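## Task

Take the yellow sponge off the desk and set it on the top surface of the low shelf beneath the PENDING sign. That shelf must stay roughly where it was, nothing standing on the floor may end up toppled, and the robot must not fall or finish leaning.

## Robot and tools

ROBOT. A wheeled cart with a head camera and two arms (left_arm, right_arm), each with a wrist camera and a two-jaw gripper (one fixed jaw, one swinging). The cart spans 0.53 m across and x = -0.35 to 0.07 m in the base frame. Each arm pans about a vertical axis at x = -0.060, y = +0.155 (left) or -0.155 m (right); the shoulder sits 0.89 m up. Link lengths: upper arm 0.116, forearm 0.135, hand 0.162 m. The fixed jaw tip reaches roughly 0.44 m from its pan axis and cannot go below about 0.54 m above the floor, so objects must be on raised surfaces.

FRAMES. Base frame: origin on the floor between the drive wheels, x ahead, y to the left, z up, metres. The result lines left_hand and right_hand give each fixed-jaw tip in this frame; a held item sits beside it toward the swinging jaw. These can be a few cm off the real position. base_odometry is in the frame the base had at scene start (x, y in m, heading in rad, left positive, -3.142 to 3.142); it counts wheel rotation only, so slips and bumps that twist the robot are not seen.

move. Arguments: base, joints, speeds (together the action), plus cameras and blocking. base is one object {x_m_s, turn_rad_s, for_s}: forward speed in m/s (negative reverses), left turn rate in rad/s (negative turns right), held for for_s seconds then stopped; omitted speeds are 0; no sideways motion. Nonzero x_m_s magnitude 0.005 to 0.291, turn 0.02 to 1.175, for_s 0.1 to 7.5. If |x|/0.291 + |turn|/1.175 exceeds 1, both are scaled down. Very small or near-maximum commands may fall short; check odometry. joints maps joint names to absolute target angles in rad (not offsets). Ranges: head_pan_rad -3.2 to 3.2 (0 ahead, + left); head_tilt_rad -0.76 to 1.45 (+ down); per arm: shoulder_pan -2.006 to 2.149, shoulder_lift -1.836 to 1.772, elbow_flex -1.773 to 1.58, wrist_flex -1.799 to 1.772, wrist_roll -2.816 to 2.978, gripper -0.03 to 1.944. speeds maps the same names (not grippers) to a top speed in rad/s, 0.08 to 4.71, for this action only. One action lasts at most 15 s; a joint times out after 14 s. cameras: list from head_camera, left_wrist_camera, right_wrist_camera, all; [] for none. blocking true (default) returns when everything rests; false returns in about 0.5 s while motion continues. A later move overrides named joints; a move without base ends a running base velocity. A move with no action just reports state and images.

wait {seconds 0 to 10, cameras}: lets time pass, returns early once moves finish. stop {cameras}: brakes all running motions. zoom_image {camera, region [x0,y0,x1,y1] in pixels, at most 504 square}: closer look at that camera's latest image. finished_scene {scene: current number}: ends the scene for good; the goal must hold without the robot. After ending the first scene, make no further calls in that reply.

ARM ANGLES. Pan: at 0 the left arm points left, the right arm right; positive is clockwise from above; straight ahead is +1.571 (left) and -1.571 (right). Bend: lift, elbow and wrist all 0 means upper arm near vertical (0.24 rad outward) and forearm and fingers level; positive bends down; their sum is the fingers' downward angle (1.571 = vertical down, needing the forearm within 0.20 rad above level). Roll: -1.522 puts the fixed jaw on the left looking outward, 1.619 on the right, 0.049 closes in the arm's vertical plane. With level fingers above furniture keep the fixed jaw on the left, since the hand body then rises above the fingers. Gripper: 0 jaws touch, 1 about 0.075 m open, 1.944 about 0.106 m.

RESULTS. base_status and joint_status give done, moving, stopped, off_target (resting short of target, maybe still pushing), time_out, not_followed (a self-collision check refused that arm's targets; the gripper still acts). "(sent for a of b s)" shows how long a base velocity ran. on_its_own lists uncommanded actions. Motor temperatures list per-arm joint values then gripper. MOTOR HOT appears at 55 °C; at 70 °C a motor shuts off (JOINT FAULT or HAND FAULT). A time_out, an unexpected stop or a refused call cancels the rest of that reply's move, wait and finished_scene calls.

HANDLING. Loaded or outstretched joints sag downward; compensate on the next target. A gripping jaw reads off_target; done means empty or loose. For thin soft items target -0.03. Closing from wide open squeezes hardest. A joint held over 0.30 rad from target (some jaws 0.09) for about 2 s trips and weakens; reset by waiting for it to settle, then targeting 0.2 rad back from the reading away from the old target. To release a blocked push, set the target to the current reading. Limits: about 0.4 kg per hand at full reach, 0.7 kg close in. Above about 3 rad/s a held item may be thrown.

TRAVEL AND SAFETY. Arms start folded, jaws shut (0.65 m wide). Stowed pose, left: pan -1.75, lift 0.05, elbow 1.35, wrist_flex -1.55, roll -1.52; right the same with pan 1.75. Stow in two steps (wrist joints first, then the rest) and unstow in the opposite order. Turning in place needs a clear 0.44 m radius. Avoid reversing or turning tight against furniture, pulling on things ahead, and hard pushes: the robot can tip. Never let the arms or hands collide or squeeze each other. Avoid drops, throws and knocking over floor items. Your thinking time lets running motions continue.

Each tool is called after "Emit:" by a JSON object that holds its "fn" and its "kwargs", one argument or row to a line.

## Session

Emit:
{"fn": "move", "kwargs": {
  "joints": {"head_tilt_rad":0.3},
  "cameras": ["head_camera"]
}}

Emit:
{"fn": "move", "kwargs": {
  "joints": {"head_pan_rad":-0.85},
  "cameras": ["head_camera"]
}}

Emit:
{"fn": "move", "kwargs": {
  "joints": {"head_pan_rad":-1.7,"head_tilt_rad":0.1},
  "cameras": ["head_camera"]
}}

Emit:
{"fn": "move", "kwargs": {
  "joints": {"head_pan_rad":-2.55},
  "cameras": ["head_camera"]
}}

Emit:
{"fn": "move", "kwargs": {
  "joints": {"head_pan_rad":1.0},
  "cameras": ["head_camera"]
}}

Scene clock: 1.00 s.
Motor temperatures (°C): left_arm=[30 30 30 30 31 28] | right_arm=[29 28 26 27 30 28]
move: done
base_odometry: x=+0.000 y=+0.000 heading=+0.000
base_status: not commanded
joint_positions: head_pan_rad=+0.000 head_tilt_rad=+0.292 left_arm_shoulder_pan_rad=+0.002 left_arm_shoulder_lift_rad=-1.688 left_arm_elbow_flex_rad=+1.459 left_arm_wrist_flex_rad=+0.984 left_arm_wrist_roll_rad=-0.001 left_arm_gripper_rad=+0.000 right_arm_shoulder_pan_rad=+0.004 right_arm_shoulder_lift_rad=-1.732 right_arm_elbow_flex_rad=+1.485 right_arm_wrist_flex_rad=+1.015 right_arm_wrist_roll_rad=+0.000 right_arm_gripper_rad=+0.000
joint_status: all done
left_hand: x=-0.0597 y=+0.3120 z=+0.8286 quat_wxyz=(+0.397, -0.918, +0.023, +0.009)
right_hand: x=-0.0607 y=-0.3093 z=+0.8243 quat_wxyz=(+0.009, +0.024, +0.920, -0.391)
Images, in order (width x height): head_camera 644x476.

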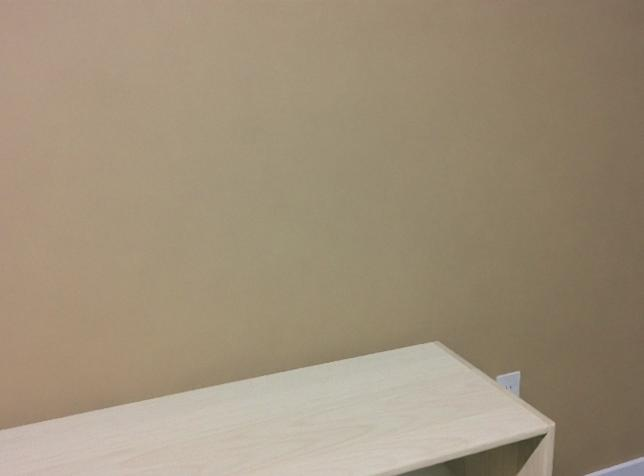

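Scene clock: 2.37 s.
move: done
base_odometry: x=+0.000 y=+0.000 heading=+0.000
base_status: not commanded
joint_positions: head_pan_rad=-0.841 head_tilt_rad=+0.292 left_arm_shoulder_pan_rad=+0.002 left_arm_shoulder_lift_rad=-1.688 left_arm_elbow_flex_rad=+1.459 left_arm_wrist_flex_rad=+0.984 left_arm_wrist_roll_rad=-0.001 left_arm_gripper_rad=+0.000 right_arm_shoulder_pan_rad=+0.004 right_arm_shoulder_lift_rad=-1.732 right_arm_elbow_flex_rad=+1.485 right_arm_wrist_flex_rad=+1.015 right_arm_wrist_roll_rad=+0.000 right_arm_gripper_rad=+0.000
joint_status: all done
left_hand: x=-0.0597 y=+0.3120 z=+0.8286 quat_wxyz=(+0.397, -0.918, +0.023, +0.009)
right_hand: x=-0.0607 y=-0.3093 z=+0.8243 quat_wxyz=(+0.009, +0.024, +0.920, -0.391)
Images, in order (width x height): head_camera 644x476.

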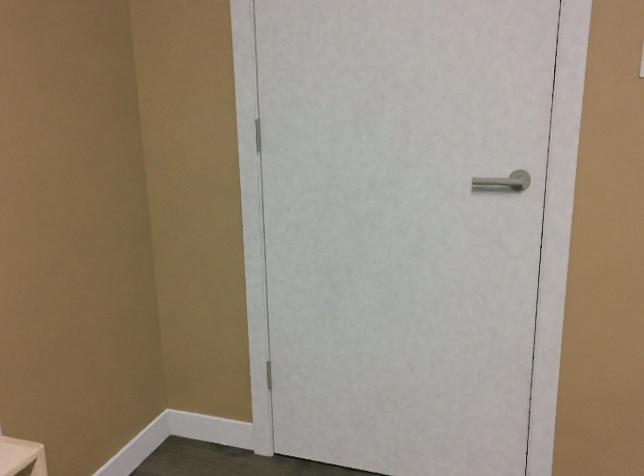

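Scene clock: 3.73 s.
move: done
base_odometry: x=+0.000 y=+0.000 heading=+0.000
base_status: not commanded
joint_positions: head_pan_rad=-1.690 head_tilt_rad=+0.111 left_arm_shoulder_pan_rad=+0.002 left_arm_shoulder_lift_rad=-1.688 left_arm_elbow_flex_rad=+1.459 left_arm_wrist_flex_rad=+0.984 left_arm_wrist_roll_rad=-0.001 left_arm_gripper_rad=+0.000 right_arm_shoulder_pan_rad=+0.004 right_arm_shoulder_lift_rad=-1.732 right_arm_elbow_flex_rad=+1.485 right_arm_wrist_flex_rad=+1.015 right_arm_wrist_roll_rad=+0.000 right_arm_gripper_rad=+0.000
joint_status: all done
left_hand: x=-0.0597 y=+0.3120 z=+0.8286 quat_wxyz=(+0.397, -0.918, +0.023, +0.009)
right_hand: x=-0.0607 y=-0.3093 z=+0.8243 quat_wxyz=(+0.009, +0.024, +0.920, -0.391)
Images, in order (width x height): head_camera 644x476.

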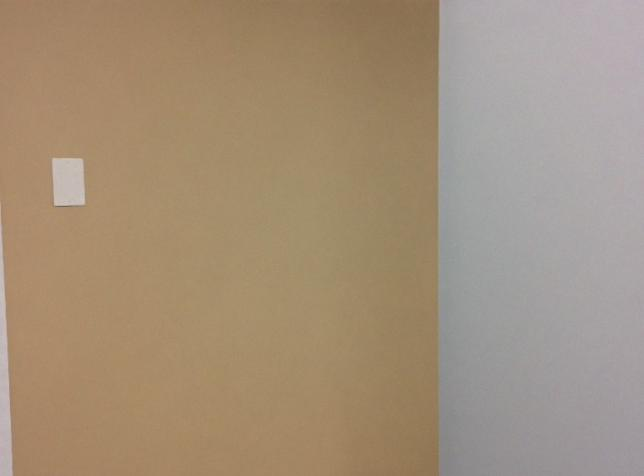

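Scene clock: 5.10 s.
move: done
base_odometry: x=+0.000 y=+0.000 heading=+0.000
base_status: not commanded
joint_positions: head_pan_rad=-2.540 head_tilt_rad=+0.111 left_arm_shoulder_pan_rad=+0.002 left_arm_shoulder_lift_rad=-1.688 left_arm_elbow_flex_rad=+1.459 left_arm_wrist_flex_rad=+0.984 left_arm_wrist_roll_rad=-0.001 left_arm_gripper_rad=+0.000 right_arm_shoulder_pan_rad=+0.004 right_arm_shoulder_lift_rad=-1.732 right_arm_elbow_flex_rad=+1.485 right_arm_wrist_flex_rad=+1.015 right_arm_wrist_roll_rad=+0.000 right_arm_gripper_rad=+0.000
joint_status: all done
left_hand: x=-0.0597 y=+0.3120 z=+0.8286 quat_wxyz=(+0.397, -0.918, +0.023, +0.009)
right_hand: x=-0.0607 y=-0.3093 z=+0.8243 quat_wxyz=(+0.009, +0.024, +0.920, -0.391)
Images, in order (width x height): head_camera 644x476.

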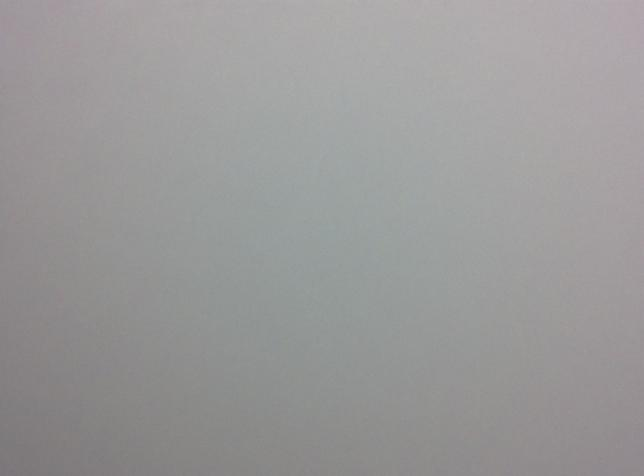

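Scene clock: 8.27 s.
move: done
base_odometry: x=+0.000 y=+0.000 heading=+0.000
base_status: not commanded
joint_positions: head_pan_rad=+0.989 head_tilt_rad=+0.111 left_arm_shoulder_pan_rad=+0.002 left_arm_shoulder_lift_rad=-1.688 left_arm_elbow_flex_rad=+1.459 left_arm_wrist_flex_rad=+0.984 left_arm_wrist_roll_rad=-0.001 left_arm_gripper_rad=+0.000 right_arm_shoulder_pan_rad=+0.004 right_arm_shoulder_lift_rad=-1.732 right_arm_elbow_flex_rad=+1.485 right_arm_wrist_flex_rad=+1.015 right_arm_wrist_roll_rad=+0.000 right_arm_gripper_rad=+0.000
joint_status: all done
left_hand: x=-0.0597 y=+0.3120 z=+0.8286 quat_wxyz=(+0.397, -0.918, +0.023, +0.009)
right_hand: x=-0.0607 y=-0.3093 z=+0.8243 quat_wxyz=(+0.009, +0.024, +0.920, -0.391)
Images, in order (width x height): head_camera 644x476.

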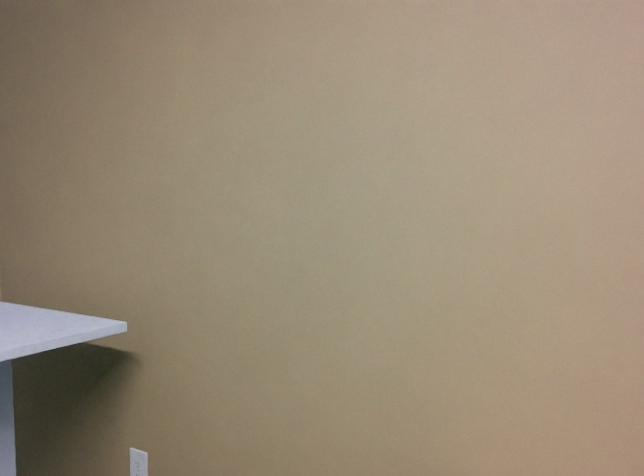

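Emit:
{"fn": "move", "kwargs": {
  "joints": {"head_pan_rad":0.3,"head_tilt_rad":-0.05},
  "cameras": ["head_camera"]
}}

Emit:
{"fn": "move", "kwargs": {
  "joints": {"head_pan_rad":1.75,"head_tilt_rad":0.3},
  "cameras": ["head_camera"]
}}

Emit:
{"fn": "move", "kwargs": {
  "joints": {"head_pan_rad":0.5,"head_tilt_rad":0.5},
  "cameras": ["head_camera"]
}}

Scene clock: 16.20 s.
move: done
base_odometry: x=+0.000 y=+0.000 heading=+0.000
base_status: not commanded
joint_positions: head_pan_rad=+0.310 head_tilt_rad=-0.039 left_arm_shoulder_pan_rad=+0.002 left_arm_shoulder_lift_rad=-1.688 left_arm_elbow_flex_rad=+1.459 left_arm_wrist_flex_rad=+0.984 left_arm_wrist_roll_rad=-0.001 left_arm_gripper_rad=+0.000 right_arm_shoulder_pan_rad=+0.004 right_arm_shoulder_lift_rad=-1.732 right_arm_elbow_flex_rad=+1.485 right_arm_wrist_flex_rad=+1.015 right_arm_wrist_roll_rad=+0.000 right_arm_gripper_rad=+0.000
joint_status: all done
left_hand: x=-0.0597 y=+0.3120 z=+0.8286 quat_wxyz=(+0.397, -0.918, +0.023, +0.009)
right_hand: x=-0.0607 y=-0.3093 z=+0.8243 quat_wxyz=(+0.009, +0.024, +0.920, -0.391)
Images, in order (width x height): head_camera 644x476.

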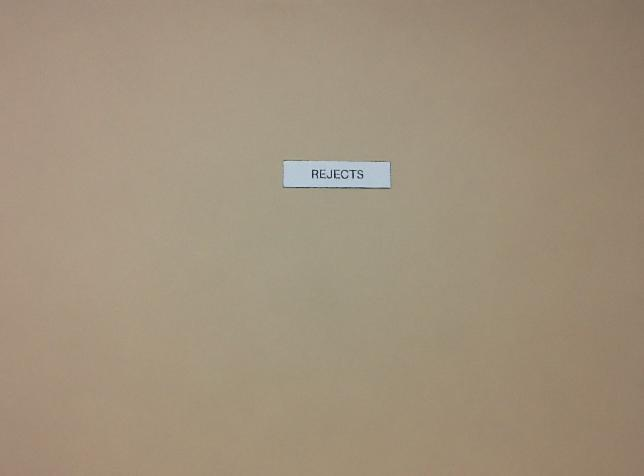

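Scene clock: 17.97 s.
move: done
base_odometry: x=+0.000 y=+0.000 heading=+0.000
base_status: not commanded
joint_positions: head_pan_rad=+1.739 head_tilt_rad=+0.292 left_arm_shoulder_pan_rad=+0.002 left_arm_shoulder_lift_rad=-1.688 left_arm_elbow_flex_rad=+1.459 left_arm_wrist_flex_rad=+0.984 left_arm_wrist_roll_rad=-0.001 left_arm_gripper_rad=+0.000 right_arm_shoulder_pan_rad=+0.004 right_arm_shoulder_lift_rad=-1.732 right_arm_elbow_flex_rad=+1.485 right_arm_wrist_flex_rad=+1.015 right_arm_wrist_roll_rad=+0.000 right_arm_gripper_rad=+0.000
joint_status: all done
left_hand: x=-0.0597 y=+0.3120 z=+0.8286 quat_wxyz=(+0.397, -0.918, +0.023, +0.009)
right_hand: x=-0.0607 y=-0.3093 z=+0.8243 quat_wxyz=(+0.009, +0.024, +0.920, -0.391)
Images, in order (width x height): head_camera 644x476.

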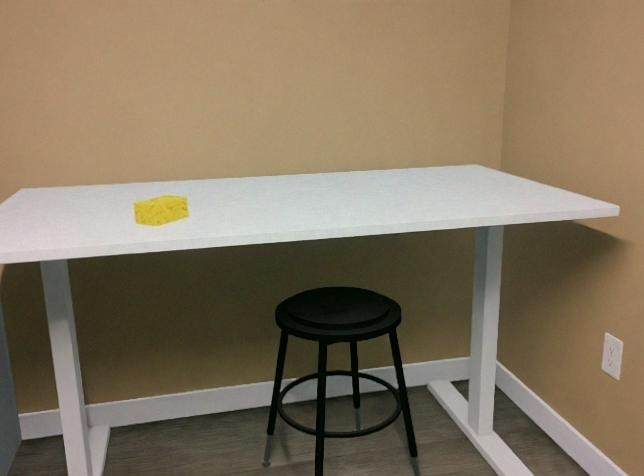

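Scene clock: 19.60 s.
move: done
base_odometry: x=+0.000 y=+0.000 heading=+0.000
base_status: not commanded
joint_positions: head_pan_rad=+0.509 head_tilt_rad=+0.493 left_arm_shoulder_pan_rad=+0.002 left_arm_shoulder_lift_rad=-1.688 left_arm_elbow_flex_rad=+1.459 left_arm_wrist_flex_rad=+0.984 left_arm_wrist_roll_rad=-0.001 left_arm_gripper_rad=+0.000 right_arm_shoulder_pan_rad=+0.004 right_arm_shoulder_lift_rad=-1.732 right_arm_elbow_flex_rad=+1.485 right_arm_wrist_flex_rad=+1.015 right_arm_wrist_roll_rad=+0.000 right_arm_gripper_rad=+0.000
joint_status: all done
left_hand: x=-0.0597 y=+0.3120 z=+0.8286 quat_wxyz=(+0.397, -0.918, +0.023, +0.009)
right_hand: x=-0.0607 y=-0.3093 z=+0.8243 quat_wxyz=(+0.009, +0.024, +0.920, -0.391)
Images, in order (width x height): head_camera 644x476.

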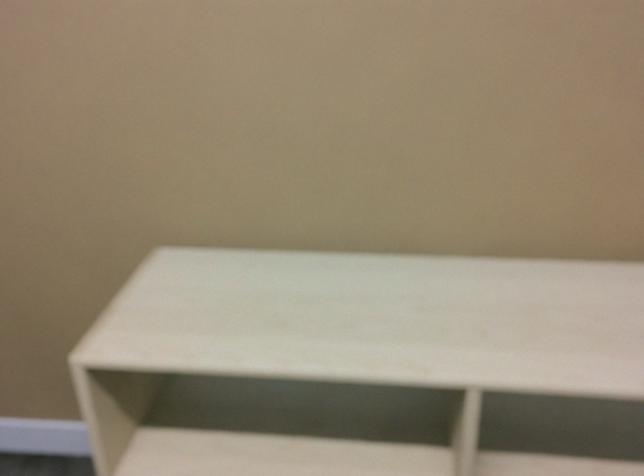

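Emit:
{"fn": "move", "kwargs": {
  "joints": {"head_pan_rad":-2.69,"head_tilt_rad":0.8},
  "cameras": ["head_camera"]
}}

Emit:
{"fn": "move", "kwargs": {
  "joints": {"head_pan_rad":-2.0,"head_tilt_rad":0.6},
  "cameras": ["head_camera"]
}}

Scene clock: 56.63 s.
move: done
base_odometry: x=+0.000 y=+0.000 heading=+0.000
base_status: not commanded
joint_positions: head_pan_rad=-2.681 head_tilt_rad=+0.794 left_arm_shoulder_pan_rad=+0.002 left_arm_shoulder_lift_rad=-1.688 left_arm_elbow_flex_rad=+1.459 left_arm_wrist_flex_rad=+0.984 left_arm_wrist_roll_rad=-0.001 left_arm_gripper_rad=+0.000 right_arm_shoulder_pan_rad=+0.004 right_arm_shoulder_lift_rad=-1.732 right_arm_elbow_flex_rad=+1.485 right_arm_wrist_flex_rad=+1.015 right_arm_wrist_roll_rad=+0.000 right_arm_gripper_rad=+0.000
joint_status: all done
left_hand: x=-0.0597 y=+0.3120 z=+0.8286 quat_wxyz=(+0.397, -0.918, +0.023, +0.009)
right_hand: x=-0.0607 y=-0.3093 z=+0.8243 quat_wxyz=(+0.009, +0.024, +0.920, -0.391)
Images, in order (width x height): head_camera 644x476.

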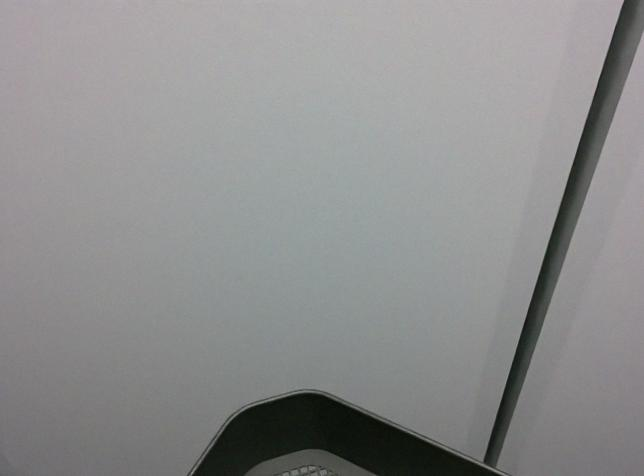

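Scene clock: 57.90 s.
move: done
base_odometry: x=+0.000 y=+0.000 heading=+0.000
base_status: not commanded
joint_positions: head_pan_rad=-2.011 head_tilt_rad=+0.613 left_arm_shoulder_pan_rad=+0.002 left_arm_shoulder_lift_rad=-1.688 left_arm_elbow_flex_rad=+1.459 left_arm_wrist_flex_rad=+0.984 left_arm_wrist_roll_rad=-0.001 left_arm_gripper_rad=+0.000 right_arm_shoulder_pan_rad=+0.004 right_arm_shoulder_lift_rad=-1.732 right_arm_elbow_flex_rad=+1.485 right_arm_wrist_flex_rad=+1.015 right_arm_wrist_roll_rad=+0.000 right_arm_gripper_rad=+0.000
joint_status: all done
left_hand: x=-0.0597 y=+0.3120 z=+0.8286 quat_wxyz=(+0.397, -0.918, +0.023, +0.009)
right_hand: x=-0.0607 y=-0.3093 z=+0.8243 quat_wxyz=(+0.009, +0.024, +0.920, -0.391)
Images, in order (width x height): head_camera 644x476.

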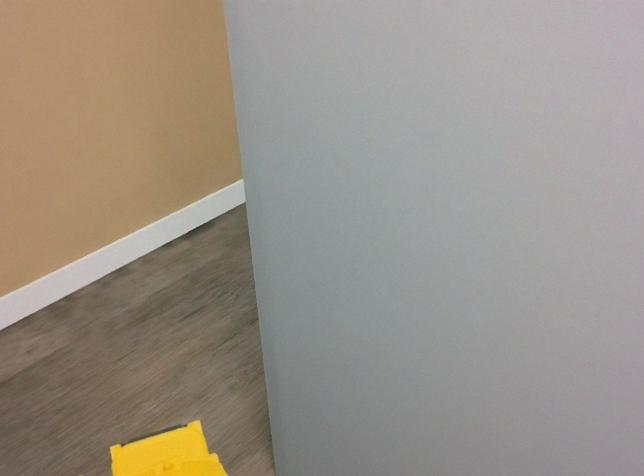

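Emit:
{"fn": "move", "kwargs": {
  "base": {"x_m_s":0.15,"for_s":0.7}
}}

Emit:
{"fn": "move", "kwargs": {
  "base": {"turn_rad_s":0.7,"for_s":2.9},
  "joints": {"head_pan_rad":0,"head_tilt_rad":0.75},
  "cameras": ["head_camera"]
}}

Emit:
{"fn": "move", "kwargs": {
  "base": {"x_m_s":0.25,"for_s":3.6},
  "joints": {"left_arm_shoulder_lift_rad":0.5,"left_arm_elbow_flex_rad":-0.93,"left_arm_wrist_flex_rad":0.27,"left_arm_wrist_roll_rad":-1.522},
  "cameras": ["head_camera"]
}}

Scene clock: 72.17 s.
move: done
base_odometry: x=+0.105 y=+0.000 heading=+0.002
base_status: done (sent for 0.7 of 0.7 s)
joint_positions: head_pan_rad=-2.011 head_tilt_rad=+0.613 left_arm_shoulder_pan_rad=+0.000 left_arm_shoulder_lift_rad=-1.688 left_arm_elbow_flex_rad=+1.459 left_arm_wrist_flex_rad=+0.984 left_arm_wrist_roll_rad=-0.001 left_arm_gripper_rad=+0.000 right_arm_shoulder_pan_rad=+0.003 right_arm_shoulder_lift_rad=-1.732 right_arm_elbow_flex_rad=+1.485 right_arm_wrist_flex_rad=+1.015 right_arm_wrist_roll_rad=+0.000 right_arm_gripper_rad=+0.000
joint_status: not commanded
left_hand: x=-0.0600 y=+0.3120 z=+0.8286 quat_wxyz=(+0.397, -0.918, +0.023, +0.010)
right_hand: x=-0.0604 y=-0.3093 z=+0.8243 quat_wxyz=(+0.009, +0.024, +0.920, -0.391)
pictures: none

Scene clock: 75.73 s.
move: done
base_odometry: x=+0.104 y=+0.000 heading=+2.029
base_status: done (sent for 2.9 of 2.9 s)
joint_positions: head_pan_rad=-0.011 head_tilt_rad=+0.744 left_arm_shoulder_pan_rad=-0.006 left_arm_shoulder_lift_rad=-1.688 left_arm_elbow_flex_rad=+1.459 left_arm_wrist_flex_rad=+0.984 left_arm_wrist_roll_rad=-0.001 left_arm_gripper_rad=+0.000 right_arm_shoulder_pan_rad=-0.004 right_arm_shoulder_lift_rad=-1.732 right_arm_elbow_flex_rad=+1.485 right_arm_wrist_flex_rad=+1.015 right_arm_wrist_roll_rad=+0.000 right_arm_gripper_rad=+0.000
joint_status: all done
left_hand: x=-0.0609 y=+0.3120 z=+0.8286 quat_wxyz=(+0.397, -0.918, +0.020, +0.011)
right_hand: x=-0.0595 y=-0.3093 z=+0.8243 quat_wxyz=(+0.010, +0.021, +0.920, -0.390)
Images, in order (width x height): head_camera 644x476.

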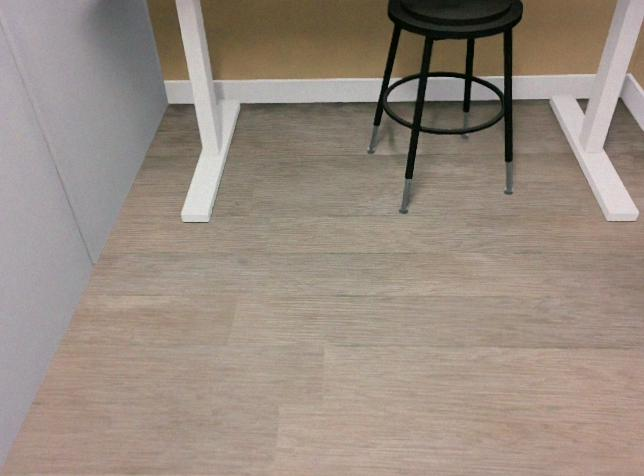

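Scene clock: 80.50 s.
move: done
base_odometry: x=-0.294 y=+0.808 heading=+2.027
base_status: done (sent for 3.6 of 3.6 s)
joint_positions: head_pan_rad=-0.011 head_tilt_rad=+0.744 left_arm_shoulder_pan_rad=-0.004 left_arm_shoulder_lift_rad=+0.513 left_arm_elbow_flex_rad=-0.892 left_arm_wrist_flex_rad=+0.284 left_arm_wrist_roll_rad=-1.518 left_arm_gripper_rad=+0.000 right_arm_shoulder_pan_rad=+0.000 right_arm_shoulder_lift_rad=-1.732 right_arm_elbow_flex_rad=+1.485 right_arm_wrist_flex_rad=+1.015 right_arm_wrist_roll_rad=+0.000 right_arm_gripper_rad=+0.000
joint_status: all done
left_hand: x=-0.0695 y=+0.5482 z=+1.0481 quat_wxyz=(+0.523, -0.478, +0.474, +0.523)
right_hand: x=-0.0599 y=-0.3093 z=+0.8243 quat_wxyz=(+0.010, +0.022, +0.920, -0.391)
Images, in order (width x height): head_camera 644x476.

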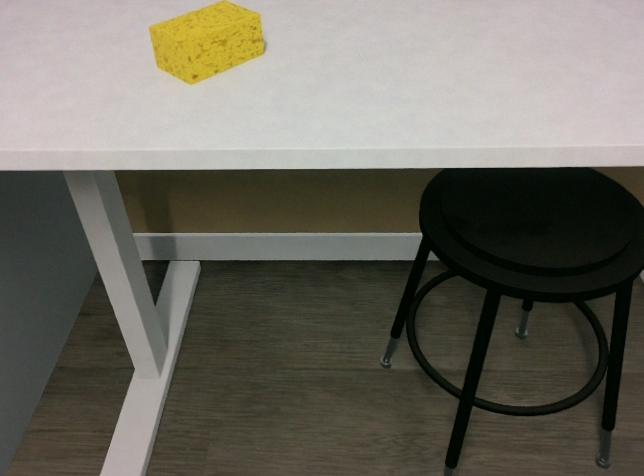

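Emit:
{"fn": "move", "kwargs": {
  "base": {"turn_rad_s":0.5,"for_s":0.7}
}}

Emit:
{"fn": "move", "kwargs": {
  "base": {"x_m_s":0.2,"for_s":1.5},
  "joints": {"left_arm_shoulder_pan_rad":1.571}
}}

Emit:
{"fn": "move", "kwargs": {
  "base": {"turn_rad_s":-0.5,"for_s":0.7}
}}

Emit:
{"fn": "move", "kwargs": {
  "base": {"x_m_s":0.1,"for_s":0.75},
  "joints": {"head_pan_rad":0.35,"head_tilt_rad":0.95},
  "cameras": ["head_camera","left_wrist_camera"]
}}

Scene clock: 97.10 s.
move: done
base_odometry: x=-0.293 y=+0.807 heading=+2.381
base_status: done (sent for 0.7 of 0.7 s)
joint_positions: head_pan_rad=-0.011 head_tilt_rad=+0.744 left_arm_shoulder_pan_rad=-0.004 left_arm_shoulder_lift_rad=+0.514 left_arm_elbow_flex_rad=-0.892 left_arm_wrist_flex_rad=+0.284 left_arm_wrist_roll_rad=-1.518 left_arm_gripper_rad=+0.000 right_arm_shoulder_pan_rad=+0.000 right_arm_shoulder_lift_rad=-1.732 right_arm_elbow_flex_rad=+1.485 right_arm_wrist_flex_rad=+1.015 right_arm_wrist_roll_rad=+0.000 right_arm_gripper_rad=+0.000
joint_status: not commanded
left_hand: x=-0.0695 y=+0.5484 z=+1.0476 quat_wxyz=(+0.523, -0.478, +0.474, +0.523)
right_hand: x=-0.0599 y=-0.3093 z=+0.8243 quat_wxyz=(+0.010, +0.022, +0.920, -0.391)
pictures: none

Scene clock: 99.60 s.
move: done
base_odometry: x=-0.512 y=+1.014 heading=+2.381
base_status: done (sent for 1.5 of 1.5 s)
joint_positions: head_pan_rad=-0.011 head_tilt_rad=+0.744 left_arm_shoulder_pan_rad=+1.563 left_arm_shoulder_lift_rad=+0.514 left_arm_elbow_flex_rad=-0.892 left_arm_wrist_flex_rad=+0.284 left_arm_wrist_roll_rad=-1.518 left_arm_gripper_rad=+0.000 right_arm_shoulder_pan_rad=+0.001 right_arm_shoulder_lift_rad=-1.732 right_arm_elbow_flex_rad=+1.485 right_arm_wrist_flex_rad=+1.015 right_arm_wrist_roll_rad=+0.000 right_arm_gripper_rad=+0.000
joint_status: all done
left_hand: x=+0.3334 y=+0.1657 z=+1.0476 quat_wxyz=(+0.739, -0.004, +0.673, +0.001)
right_hand: x=-0.0602 y=-0.3093 z=+0.8243 quat_wxyz=(+0.009, +0.023, +0.920, -0.391)
pictures: none

Scene clock: 100.93 s.
move: done
base_odometry: x=-0.511 y=+1.014 heading=+2.030
base_status: done (sent for 0.7 of 0.7 s)
joint_positions: head_pan_rad=-0.011 head_tilt_rad=+0.744 left_arm_shoulder_pan_rad=+1.569 left_arm_shoulder_lift_rad=+0.514 left_arm_elbow_flex_rad=-0.892 left_arm_wrist_flex_rad=+0.284 left_arm_wrist_roll_rad=-1.518 left_arm_gripper_rad=+0.000 right_arm_shoulder_pan_rad=+0.003 right_arm_shoulder_lift_rad=-1.732 right_arm_elbow_flex_rad=+1.485 right_arm_wrist_flex_rad=+1.015 right_arm_wrist_roll_rad=+0.000 right_arm_gripper_rad=+0.000
joint_status: not commanded
left_hand: x=+0.3335 y=+0.1633 z=+1.0476 quat_wxyz=(+0.739, -0.002, +0.673, -0.001)
right_hand: x=-0.0604 y=-0.3093 z=+0.8243 quat_wxyz=(+0.009, +0.024, +0.920, -0.391)
pictures: none

Scene clock: 102.50 s.
move: done
base_odometry: x=-0.546 y=+1.083 heading=+2.028
base_status: done (sent for 0.77 of 0.77 s)
joint_positions: head_pan_rad=+0.339 head_tilt_rad=+0.944 left_arm_shoulder_pan_rad=+1.569 left_arm_shoulder_lift_rad=+0.514 left_arm_elbow_flex_rad=-0.894 left_arm_wrist_flex_rad=+0.284 left_arm_wrist_roll_rad=-1.518 left_arm_gripper_rad=+0.000 right_arm_shoulder_pan_rad=+0.000 right_arm_shoulder_lift_rad=-1.732 right_arm_elbow_flex_rad=+1.485 right_arm_wrist_flex_rad=+1.015 right_arm_wrist_roll_rad=+0.000 right_arm_gripper_rad=+0.000
joint_status: all done
left_hand: x=+0.3334 y=+0.1633 z=+1.0480 quat_wxyz=(+0.740, -0.002, +0.673, -0.001)
right_hand: x=-0.0599 y=-0.3093 z=+0.8243 quat_wxyz=(+0.010, +0.022, +0.920, -0.391)
Images, in order (width x height): head_camera 644x476, left_wrist_camera 644x476.

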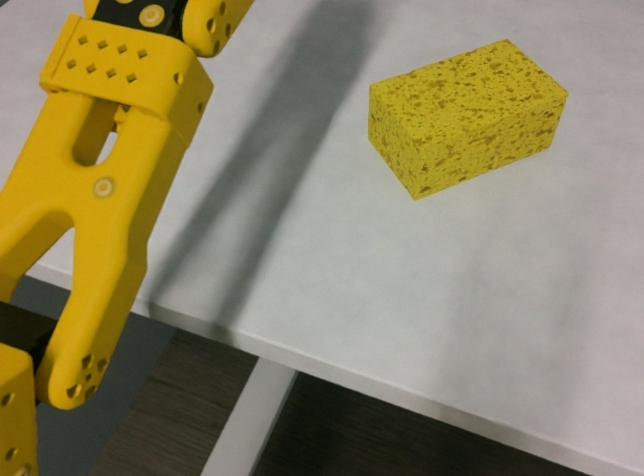

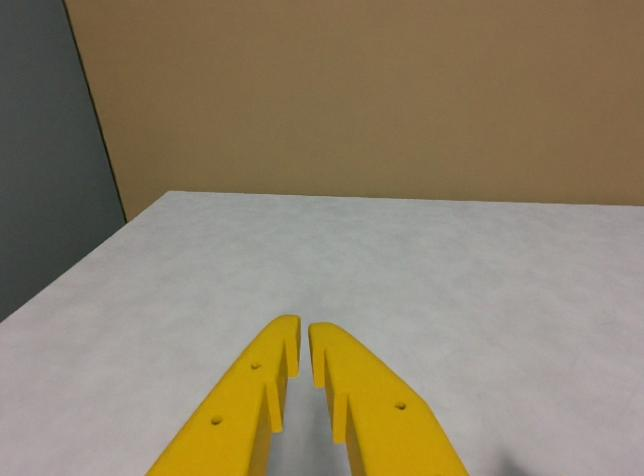

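Emit:
{"fn": "move", "kwargs": {
  "joints": {"left_arm_shoulder_lift_rad":1.0},
  "speeds": {"left_arm_shoulder_lift_rad":0.5},
  "cameras": ["left_wrist_camera"]
}}

Scene clock: 115.10 s.
move: done
base_odometry: x=-0.546 y=+1.083 heading=+2.028
base_status: not commanded
joint_positions: head_pan_rad=+0.339 head_tilt_rad=+0.944 left_arm_shoulder_pan_rad=+1.569 left_arm_shoulder_lift_rad=+1.005 left_arm_elbow_flex_rad=-0.905 left_arm_wrist_flex_rad=+0.277 left_arm_wrist_roll_rad=-1.527 left_arm_gripper_rad=+0.000 right_arm_shoulder_pan_rad=+0.000 right_arm_shoulder_lift_rad=-1.732 right_arm_elbow_flex_rad=+1.485 right_arm_wrist_flex_rad=+1.015 right_arm_wrist_roll_rad=+0.000 right_arm_gripper_rad=+0.000
joint_status: all done
left_hand: x=+0.3643 y=+0.1633 z=+0.8630 quat_wxyz=(+0.562, +0.001, +0.827, +0.002)
right_hand: x=-0.0599 y=-0.3093 z=+0.8243 quat_wxyz=(+0.010, +0.022, +0.920, -0.391)
Images, in order (width x height): left_wrist_camera 644x476.

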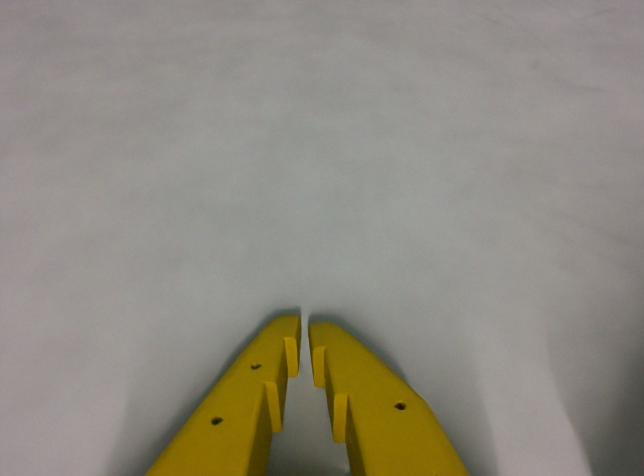

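Near the surface (maybe 1–2 cm). Push.

Emit:
{"fn": "move", "kwargs": {
  "joints": {"left_arm_shoulder_pan_rad":1.79},
  "speeds": {"left_arm_shoulder_pan_rad":0.3},
  "cameras": ["head_camera","left_wrist_camera"]
}}

Scene clock: 121.43 s.
move: done
base_odometry: x=-0.546 y=+1.083 heading=+2.028
base_status: not commanded
joint_positions: head_pan_rad=+0.339 head_tilt_rad=+0.944 left_arm_shoulder_pan_rad=+1.778 left_arm_shoulder_lift_rad=+1.005 left_arm_elbow_flex_rad=-0.905 left_arm_wrist_flex_rad=+0.277 left_arm_wrist_roll_rad=-1.527 left_arm_gripper_rad=+0.000 right_arm_shoulder_pan_rad=+0.000 right_arm_shoulder_lift_rad=-1.732 right_arm_elbow_flex_rad=+1.485 right_arm_wrist_flex_rad=+1.015 right_arm_wrist_roll_rad=+0.000 right_arm_gripper_rad=+0.000
joint_status: all done
left_hand: x=+0.3569 y=+0.0753 z=+0.8630 quat_wxyz=(+0.559, +0.088, +0.823, -0.057)
right_hand: x=-0.0599 y=-0.3093 z=+0.8243 quat_wxyz=(+0.010, +0.022, +0.920, -0.391)
Images, in order (width x height): head_camera 644x476, left_wrist_camera 644x476.

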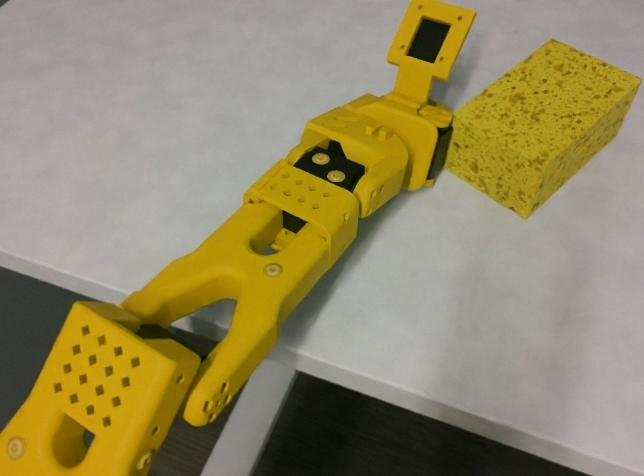

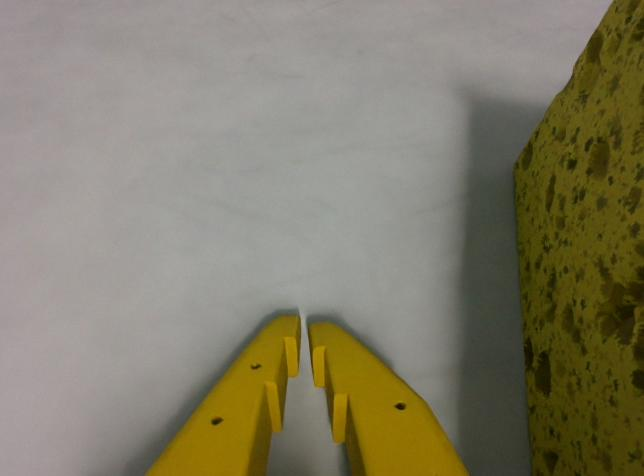

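Emit:
{"fn": "move", "kwargs": {
  "joints": {"left_arm_shoulder_lift_rad":0.55}
}}

Emit:
{"fn": "move", "kwargs": {
  "joints": {"left_arm_shoulder_pan_rad":1.88,"left_arm_gripper_rad":1.944},
  "cameras": ["left_wrist_camera"]
}}

Scene clock: 131.27 s.
move: done
base_odometry: x=-0.546 y=+1.083 heading=+2.028
base_status: not commanded
joint_positions: head_pan_rad=+0.339 head_tilt_rad=+0.944 left_arm_shoulder_pan_rad=+1.784 left_arm_shoulder_lift_rad=+0.616 left_arm_elbow_flex_rad=-0.905 left_arm_wrist_flex_rad=+0.277 left_arm_wrist_roll_rad=-1.527 left_arm_gripper_rad=+0.000 right_arm_shoulder_pan_rad=+0.000 right_arm_shoulder_lift_rad=-1.732 right_arm_elbow_flex_rad=+1.485 right_arm_wrist_flex_rad=+1.015 right_arm_wrist_roll_rad=+0.000 right_arm_gripper_rad=+0.000
joint_status: all done
left_hand: x=+0.3390 y=+0.0764 z=+1.0149 quat_wxyz=(+0.708, +0.077, +0.699, -0.074)
right_hand: x=-0.0599 y=-0.3093 z=+0.8243 quat_wxyz=(+0.010, +0.022, +0.920, -0.391)
pictures: none

Scene clock: 132.77 s.
move: done
base_odometry: x=-0.546 y=+1.083 heading=+2.028
base_status: not commanded
joint_positions: head_pan_rad=+0.339 head_tilt_rad=+0.944 left_arm_shoulder_pan_rad=+1.879 left_arm_shoulder_lift_rad=+0.616 left_arm_elbow_flex_rad=-0.905 left_arm_wrist_flex_rad=+0.277 left_arm_wrist_roll_rad=-1.527 left_arm_gripper_rad=+1.927 right_arm_shoulder_pan_rad=+0.000 right_arm_shoulder_lift_rad=-1.732 right_arm_elbow_flex_rad=+1.485 right_arm_wrist_flex_rad=+1.015 right_arm_wrist_roll_rad=+0.000 right_arm_gripper_rad=+0.000
joint_status: all done
left_hand: x=+0.3298 y=+0.0389 z=+1.0149 quat_wxyz=(+0.703, +0.110, +0.694, -0.108)
right_hand: x=-0.0599 y=-0.3093 z=+0.8243 quat_wxyz=(+0.010, +0.022, +0.920, -0.391)
Images, in order (width x height): left_wrist_camera 644x476.

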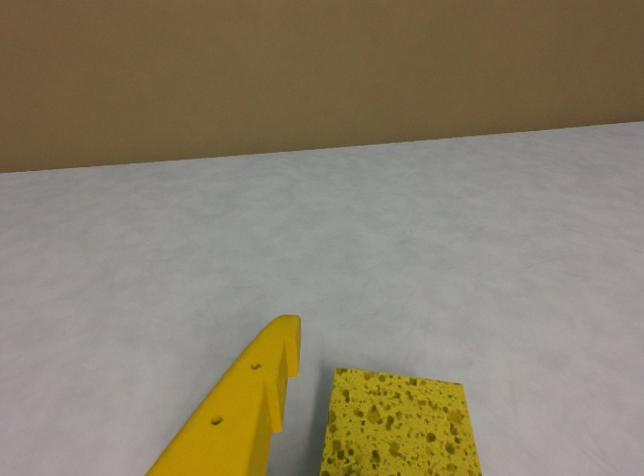

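Matches scene 2 view. Descend and close.

Emit:
{"fn": "move", "kwargs": {
  "joints": {"left_arm_shoulder_lift_rad":1.02},
  "speeds": {"left_arm_shoulder_lift_rad":0.5},
  "cameras": ["left_wrist_camera"]
}}

Emit:
{"fn": "move", "kwargs": {
  "joints": {"left_arm_gripper_rad":0.3},
  "cameras": ["left_wrist_camera"]
}}

Emit:
{"fn": "move", "kwargs": {
  "joints": {"left_arm_shoulder_lift_rad":0.5},
  "speeds": {"left_arm_shoulder_lift_rad":0.5},
  "cameras": ["left_wrist_camera"]
}}

Scene clock: 142.87 s.
move: done
base_odometry: x=-0.546 y=+1.083 heading=+2.028
base_status: not commanded
joint_positions: head_pan_rad=+0.339 head_tilt_rad=+0.944 left_arm_shoulder_pan_rad=+1.879 left_arm_shoulder_lift_rad=+1.019 left_arm_elbow_flex_rad=-0.915 left_arm_wrist_flex_rad=+0.266 left_arm_wrist_roll_rad=-1.527 left_arm_gripper_rad=+1.927 right_arm_shoulder_pan_rad=+0.000 right_arm_shoulder_lift_rad=-1.732 right_arm_elbow_flex_rad=+1.485 right_arm_wrist_flex_rad=+1.015 right_arm_wrist_roll_rad=+0.000 right_arm_gripper_rad=+0.000
joint_status: all done
left_hand: x=+0.3475 y=+0.0332 z=+0.8622 quat_wxyz=(+0.559, +0.129, +0.815, -0.085)
right_hand: x=-0.0599 y=-0.3093 z=+0.8243 quat_wxyz=(+0.010, +0.022, +0.920, -0.391)
Images, in order (width x height): left_wrist_camera 644x476.

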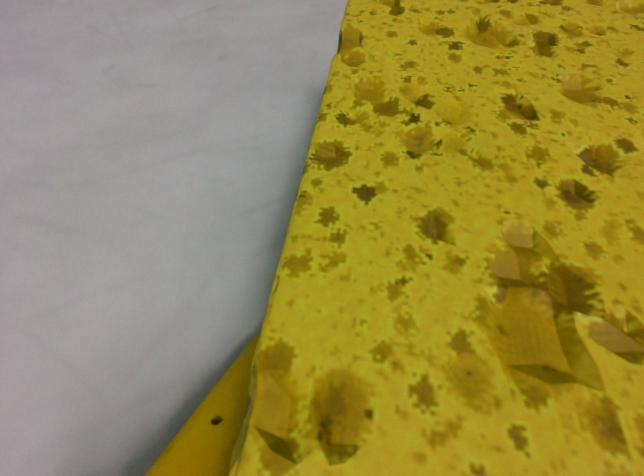

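Scene clock: 144.20 s.
move: off_target
base_odometry: x=-0.546 y=+1.083 heading=+2.028
base_status: not commanded
joint_positions: head_pan_rad=+0.339 head_tilt_rad=+0.944 left_arm_shoulder_pan_rad=+1.881 left_arm_shoulder_lift_rad=+1.019 left_arm_elbow_flex_rad=-0.917 left_arm_wrist_flex_rad=+0.266 left_arm_wrist_roll_rad=-1.518 left_arm_gripper_rad=+0.894 right_arm_shoulder_pan_rad=+0.001 right_arm_shoulder_lift_rad=-1.732 right_arm_elbow_flex_rad=+1.485 right_arm_wrist_flex_rad=+1.015 right_arm_wrist_roll_rad=+0.000 right_arm_gripper_rad=+0.000
joint_status: left_arm_gripper_rad off_target (ended at +0.894, target +0.300)
left_hand: x=+0.3474 y=+0.0326 z=+0.8625 quat_wxyz=(+0.559, +0.126, +0.815, -0.089)
right_hand: x=-0.0602 y=-0.3093 z=+0.8243 quat_wxyz=(+0.009, +0.023, +0.920, -0.391)
Images, in order (width x height): left_wrist_camera 644x476.

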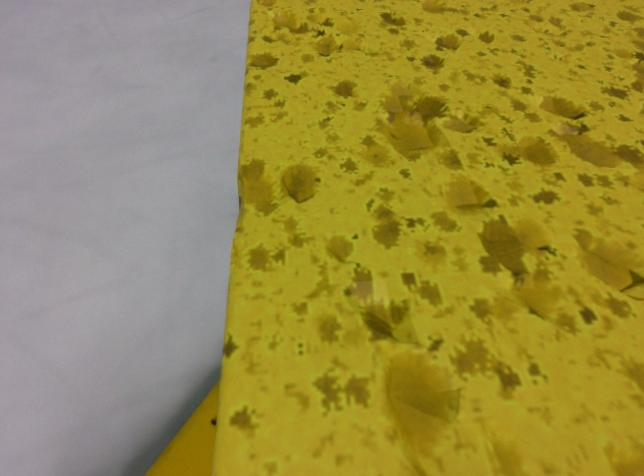

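Scene clock: 145.77 s.
move: done
base_odometry: x=-0.546 y=+1.083 heading=+2.028
base_status: not commanded
joint_positions: head_pan_rad=+0.339 head_tilt_rad=+0.944 left_arm_shoulder_pan_rad=+1.873 left_arm_shoulder_lift_rad=+0.570 left_arm_elbow_flex_rad=-0.917 left_arm_wrist_flex_rad=+0.277 left_arm_wrist_roll_rad=-1.527 left_arm_gripper_rad=+0.922 right_arm_shoulder_pan_rad=+0.001 right_arm_shoulder_lift_rad=-1.732 right_arm_elbow_flex_rad=+1.485 right_arm_wrist_flex_rad=+1.015 right_arm_wrist_roll_rad=+0.000 right_arm_gripper_rad=+0.000
joint_status: all done
left_hand: x=+0.3241 y=+0.0433 z=+1.0356 quat_wxyz=(+0.724, +0.104, +0.674, -0.108)
right_hand: x=-0.0602 y=-0.3093 z=+0.8243 quat_wxyz=(+0.009, +0.023, +0.920, -0.391)
Images, in order (width x height): left_wrist_camera 644x476.

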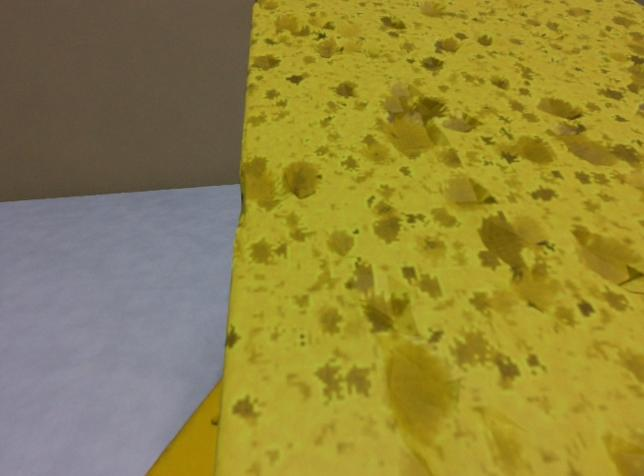

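Emit:
{"fn": "move", "kwargs": {
  "base": {"x_m_s":-0.28,"for_s":4.2}
}}

Emit:
{"fn": "move", "kwargs": {
  "base": {"x_m_s":-0.27,"for_s":3.9},
  "joints": {"left_arm_shoulder_pan_rad":1.571,"head_pan_rad":0.9,"head_tilt_rad":0.3},
  "cameras": ["head_camera"]
}}

Emit:
{"fn": "move", "kwargs": {
  "base": {"turn_rad_s":0.7,"for_s":2.25},
  "joints": {"head_pan_rad":0,"head_tilt_rad":0.4},
  "cameras": ["head_camera"]
}}

Scene clock: 165.17 s.
move: done
base_odometry: x=-0.022 y=+0.030 heading=+2.033
base_status: done (sent for 4.2 of 4.2 s)
joint_positions: head_pan_rad=+0.339 head_tilt_rad=+0.944 left_arm_shoulder_pan_rad=+1.881 left_arm_shoulder_lift_rad=+0.570 left_arm_elbow_flex_rad=-0.917 left_arm_wrist_flex_rad=+0.277 left_arm_wrist_roll_rad=-1.527 left_arm_gripper_rad=+0.925 right_arm_shoulder_pan_rad=+0.003 right_arm_shoulder_lift_rad=-1.732 right_arm_elbow_flex_rad=+1.485 right_arm_wrist_flex_rad=+1.015 right_arm_wrist_roll_rad=+0.000 right_arm_gripper_rad=+0.000
joint_status: not commanded
left_hand: x=+0.3232 y=+0.0404 z=+1.0356 quat_wxyz=(+0.723, +0.107, +0.673, -0.111)
right_hand: x=-0.0604 y=-0.3093 z=+0.8243 quat_wxyz=(+0.009, +0.024, +0.920, -0.391)
pictures: none

Scene clock: 170.47 s.
move: done
base_odometry: x=+0.444 y=-0.915 heading=+2.029
base_status: done (sent for 3.9 of 3.9 s)
joint_positions: head_pan_rad=+0.890 head_tilt_rad=+0.312 left_arm_shoulder_pan_rad=+1.577 left_arm_shoulder_lift_rad=+0.568 left_arm_elbow_flex_rad=-0.917 left_arm_wrist_flex_rad=+0.277 left_arm_wrist_roll_rad=-1.527 left_arm_gripper_rad=+0.925 right_arm_shoulder_pan_rad=+0.001 right_arm_shoulder_lift_rad=-1.732 right_arm_elbow_flex_rad=+1.485 right_arm_wrist_flex_rad=+1.015 right_arm_wrist_roll_rad=+0.000 right_arm_gripper_rad=+0.000
joint_status: all done
left_hand: x=+0.3397 y=+0.1602 z=+1.0362 quat_wxyz=(+0.732, +0.004, +0.681, +0.000)
right_hand: x=-0.0602 y=-0.3093 z=+0.8243 quat_wxyz=(+0.009, +0.023, +0.920, -0.391)
Images, in order (width x height): head_camera 644x476.

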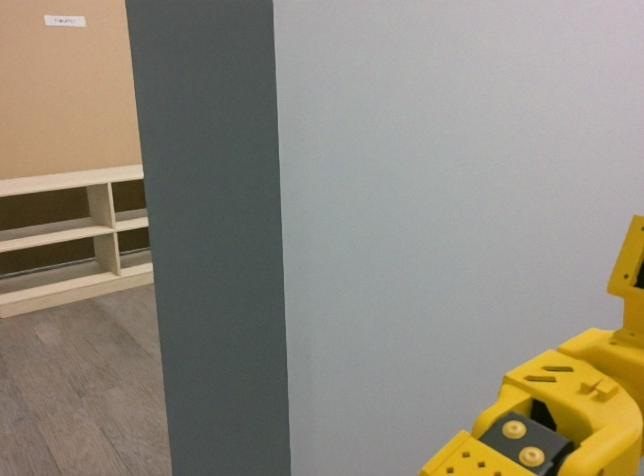

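Scene clock: 173.40 s.
move: done
base_odometry: x=+0.444 y=-0.915 heading=-2.668
base_status: done (sent for 2.27 of 2.27 s)
joint_positions: head_pan_rad=+0.009 head_tilt_rad=+0.393 left_arm_shoulder_pan_rad=+1.568 left_arm_shoulder_lift_rad=+0.568 left_arm_elbow_flex_rad=-0.917 left_arm_wrist_flex_rad=+0.277 left_arm_wrist_roll_rad=-1.527 left_arm_gripper_rad=+0.925 right_arm_shoulder_pan_rad=-0.005 right_arm_shoulder_lift_rad=-1.732 right_arm_elbow_flex_rad=+1.485 right_arm_wrist_flex_rad=+1.015 right_arm_wrist_roll_rad=+0.000 right_arm_gripper_rad=+0.000
joint_status: all done
left_hand: x=+0.3397 y=+0.1639 z=+1.0362 quat_wxyz=(+0.732, +0.001, +0.681, +0.003)
right_hand: x=-0.0592 y=-0.3093 z=+0.8243 quat_wxyz=(+0.010, +0.020, +0.920, -0.390)
Images, in order (width x height): head_camera 644x476.

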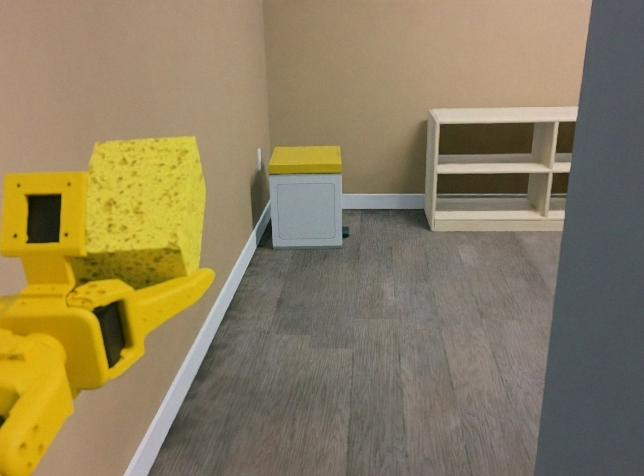

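Emit:
{"fn": "move", "kwargs": {
  "base": {"x_m_s":0.27,"for_s":4.8},
  "joints": {"head_pan_rad":-0.35,"head_tilt_rad":0.15},
  "cameras": ["head_camera"]
}}

Emit:
{"fn": "move", "kwargs": {
  "joints": {"head_pan_rad":-0.75,"head_tilt_rad":0.35},
  "cameras": ["head_camera"]
}}

Scene clock: 189.27 s.
move: done
base_odometry: x=-0.709 y=-1.508 heading=-2.665
base_status: done (sent for 4.8 of 4.8 s)
joint_positions: head_pan_rad=-0.341 head_tilt_rad=+0.161 left_arm_shoulder_pan_rad=+1.568 left_arm_shoulder_lift_rad=+0.568 left_arm_elbow_flex_rad=-0.917 left_arm_wrist_flex_rad=+0.277 left_arm_wrist_roll_rad=-1.527 left_arm_gripper_rad=+0.925 right_arm_shoulder_pan_rad=+0.001 right_arm_shoulder_lift_rad=-1.732 right_arm_elbow_flex_rad=+1.485 right_arm_wrist_flex_rad=+1.015 right_arm_wrist_roll_rad=+0.000 right_arm_gripper_rad=+0.000
joint_status: all done
left_hand: x=+0.3397 y=+0.1639 z=+1.0362 quat_wxyz=(+0.732, +0.001, +0.681, +0.003)
right_hand: x=-0.0602 y=-0.3093 z=+0.8243 quat_wxyz=(+0.009, +0.023, +0.920, -0.391)
Images, in order (width x height): head_camera 644x476.

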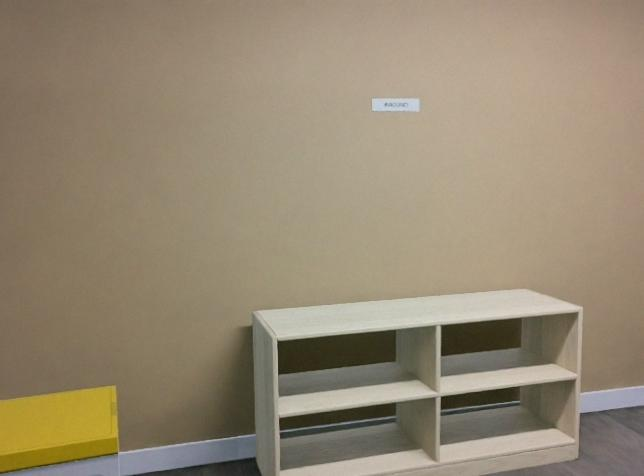

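Scene clock: 190.33 s.
move: done
base_odometry: x=-0.709 y=-1.508 heading=-2.665
base_status: not commanded
joint_positions: head_pan_rad=-0.741 head_tilt_rad=+0.342 left_arm_shoulder_pan_rad=+1.568 left_arm_shoulder_lift_rad=+0.568 left_arm_elbow_flex_rad=-0.917 left_arm_wrist_flex_rad=+0.277 left_arm_wrist_roll_rad=-1.527 left_arm_gripper_rad=+0.925 right_arm_shoulder_pan_rad=+0.001 right_arm_shoulder_lift_rad=-1.732 right_arm_elbow_flex_rad=+1.485 right_arm_wrist_flex_rad=+1.015 right_arm_wrist_roll_rad=+0.000 right_arm_gripper_rad=+0.000
joint_status: all done
left_hand: x=+0.3397 y=+0.1639 z=+1.0362 quat_wxyz=(+0.732, +0.001, +0.681, +0.003)
right_hand: x=-0.0602 y=-0.3093 z=+0.8243 quat_wxyz=(+0.009, +0.023, +0.920, -0.391)
Images, in order (width x height): head_camera 644x476.

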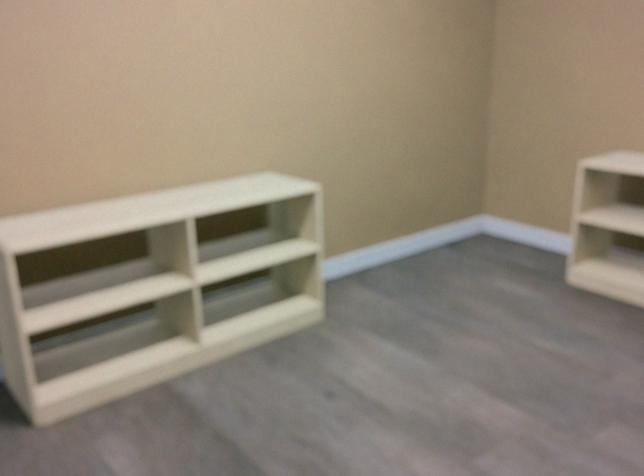

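Emit:
{"fn": "move", "kwargs": {
  "joints": {"head_pan_rad":-1.25,"head_tilt_rad":0.15},
  "cameras": ["head_camera"]
}}

Scene clock: 197.43 s.
move: done
base_odometry: x=-0.709 y=-1.508 heading=-2.665
base_status: not commanded
joint_positions: head_pan_rad=-1.241 head_tilt_rad=+0.161 left_arm_shoulder_pan_rad=+1.568 left_arm_shoulder_lift_rad=+0.568 left_arm_elbow_flex_rad=-0.917 left_arm_wrist_flex_rad=+0.277 left_arm_wrist_roll_rad=-1.527 left_arm_gripper_rad=+0.925 right_arm_shoulder_pan_rad=+0.001 right_arm_shoulder_lift_rad=-1.732 right_arm_elbow_flex_rad=+1.485 right_arm_wrist_flex_rad=+1.015 right_arm_wrist_roll_rad=+0.000 right_arm_gripper_rad=+0.000
joint_status: all done
left_hand: x=+0.3397 y=+0.1639 z=+1.0362 quat_wxyz=(+0.732, +0.001, +0.681, +0.003)
right_hand: x=-0.0602 y=-0.3093 z=+0.8243 quat_wxyz=(+0.009, +0.023, +0.920, -0.391)
Images, in order (width x height): head_camera 644x476.

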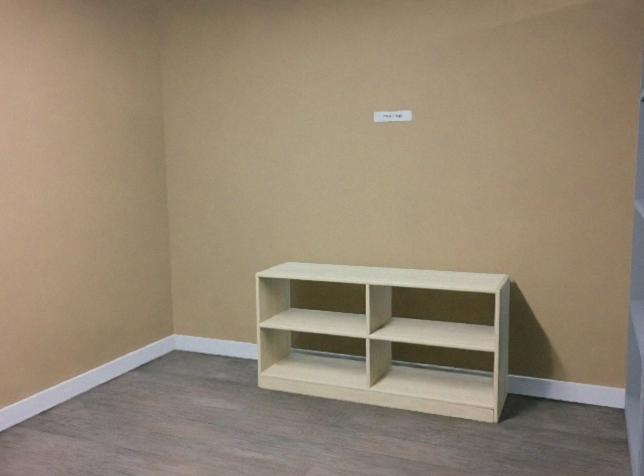

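Emit:
{"fn": "zoom_image", "kwargs": {
  "camera": "head_camera",
  "region": [362, 100, 422, 130]
}}

Scaled by 8.400.

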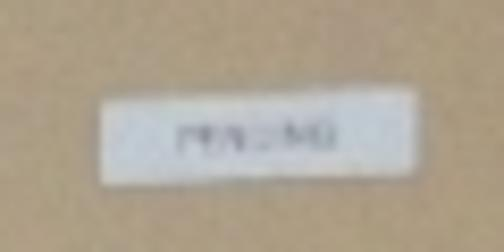

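Emit:
{"fn": "move", "kwargs": {
  "base": {"x_m_s":0.25,"for_s":2.2}
}}

Emit:
{"fn": "move", "kwargs": {
  "base": {"turn_rad_s":-0.7,"for_s":2.23}
}}

Emit:
{"fn": "move", "kwargs": {
  "base": {"x_m_s":0.27,"for_s":7.4},
  "joints": {"head_pan_rad":0,"head_tilt_rad":0.8},
  "cameras": ["head_camera"]
}}

Scene clock: 216.80 s.
move: done
base_odometry: x=-1.197 y=-1.760 heading=-2.665
base_status: done (sent for 2.2 of 2.2 s)
joint_positions: head_pan_rad=-1.241 head_tilt_rad=+0.161 left_arm_shoulder_pan_rad=+1.568 left_arm_shoulder_lift_rad=+0.568 left_arm_elbow_flex_rad=-0.917 left_arm_wrist_flex_rad=+0.277 left_arm_wrist_roll_rad=-1.527 left_arm_gripper_rad=+0.925 right_arm_shoulder_pan_rad=+0.000 right_arm_shoulder_lift_rad=-1.732 right_arm_elbow_flex_rad=+1.485 right_arm_wrist_flex_rad=+1.015 right_arm_wrist_roll_rad=+0.000 right_arm_gripper_rad=+0.000
joint_status: not commanded
left_hand: x=+0.3397 y=+0.1639 z=+1.0362 quat_wxyz=(+0.732, +0.001, +0.681, +0.003)
right_hand: x=-0.0599 y=-0.3093 z=+0.8243 quat_wxyz=(+0.010, +0.022, +0.920, -0.391)
pictures: none

Scene clock: 219.77 s.
move: done
base_odometry: x=-1.197 y=-1.760 heading=+2.054
base_status: done (sent for 2.23 of 2.23 s)
joint_positions: head_pan_rad=-1.241 head_tilt_rad=+0.161 left_arm_shoulder_pan_rad=+1.574 left_arm_shoulder_lift_rad=+0.568 left_arm_elbow_flex_rad=-0.917 left_arm_wrist_flex_rad=+0.277 left_arm_wrist_roll_rad=-1.527 left_arm_gripper_rad=+0.925 right_arm_shoulder_pan_rad=+0.003 right_arm_shoulder_lift_rad=-1.732 right_arm_elbow_flex_rad=+1.485 right_arm_wrist_flex_rad=+1.015 right_arm_wrist_roll_rad=+0.000 right_arm_gripper_rad=+0.000
joint_status: not commanded
left_hand: x=+0.3397 y=+0.1614 z=+1.0362 quat_wxyz=(+0.732, +0.003, +0.681, +0.001)
right_hand: x=-0.0604 y=-0.3093 z=+0.8243 quat_wxyz=(+0.009, +0.024, +0.920, -0.391)
pictures: none

Scene clock: 228.37 s.
move: done
base_odometry: x=-2.123 y=+0.011 heading=+2.052
base_status: done (sent for 7.4 of 7.4 s)
joint_positions: head_pan_rad=-0.011 head_tilt_rad=+0.794 left_arm_shoulder_pan_rad=+1.574 left_arm_shoulder_lift_rad=+0.568 left_arm_elbow_flex_rad=-0.917 left_arm_wrist_flex_rad=+0.277 left_arm_wrist_roll_rad=-1.527 left_arm_gripper_rad=+0.925 right_arm_shoulder_pan_rad=+0.003 right_arm_shoulder_lift_rad=-1.732 right_arm_elbow_flex_rad=+1.485 right_arm_wrist_flex_rad=+1.015 right_arm_wrist_roll_rad=+0.000 right_arm_gripper_rad=+0.000
joint_status: all done
left_hand: x=+0.3397 y=+0.1614 z=+1.0362 quat_wxyz=(+0.732, +0.003, +0.681, +0.001)
right_hand: x=-0.0604 y=-0.3093 z=+0.8243 quat_wxyz=(+0.009, +0.024, +0.920, -0.391)
Images, in order (width x height): head_camera 644x476.

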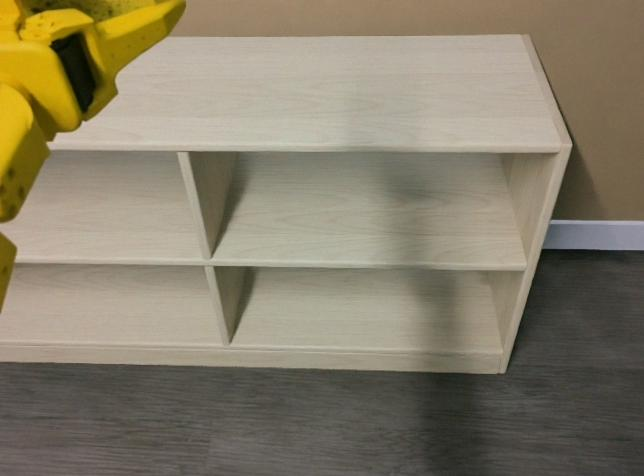

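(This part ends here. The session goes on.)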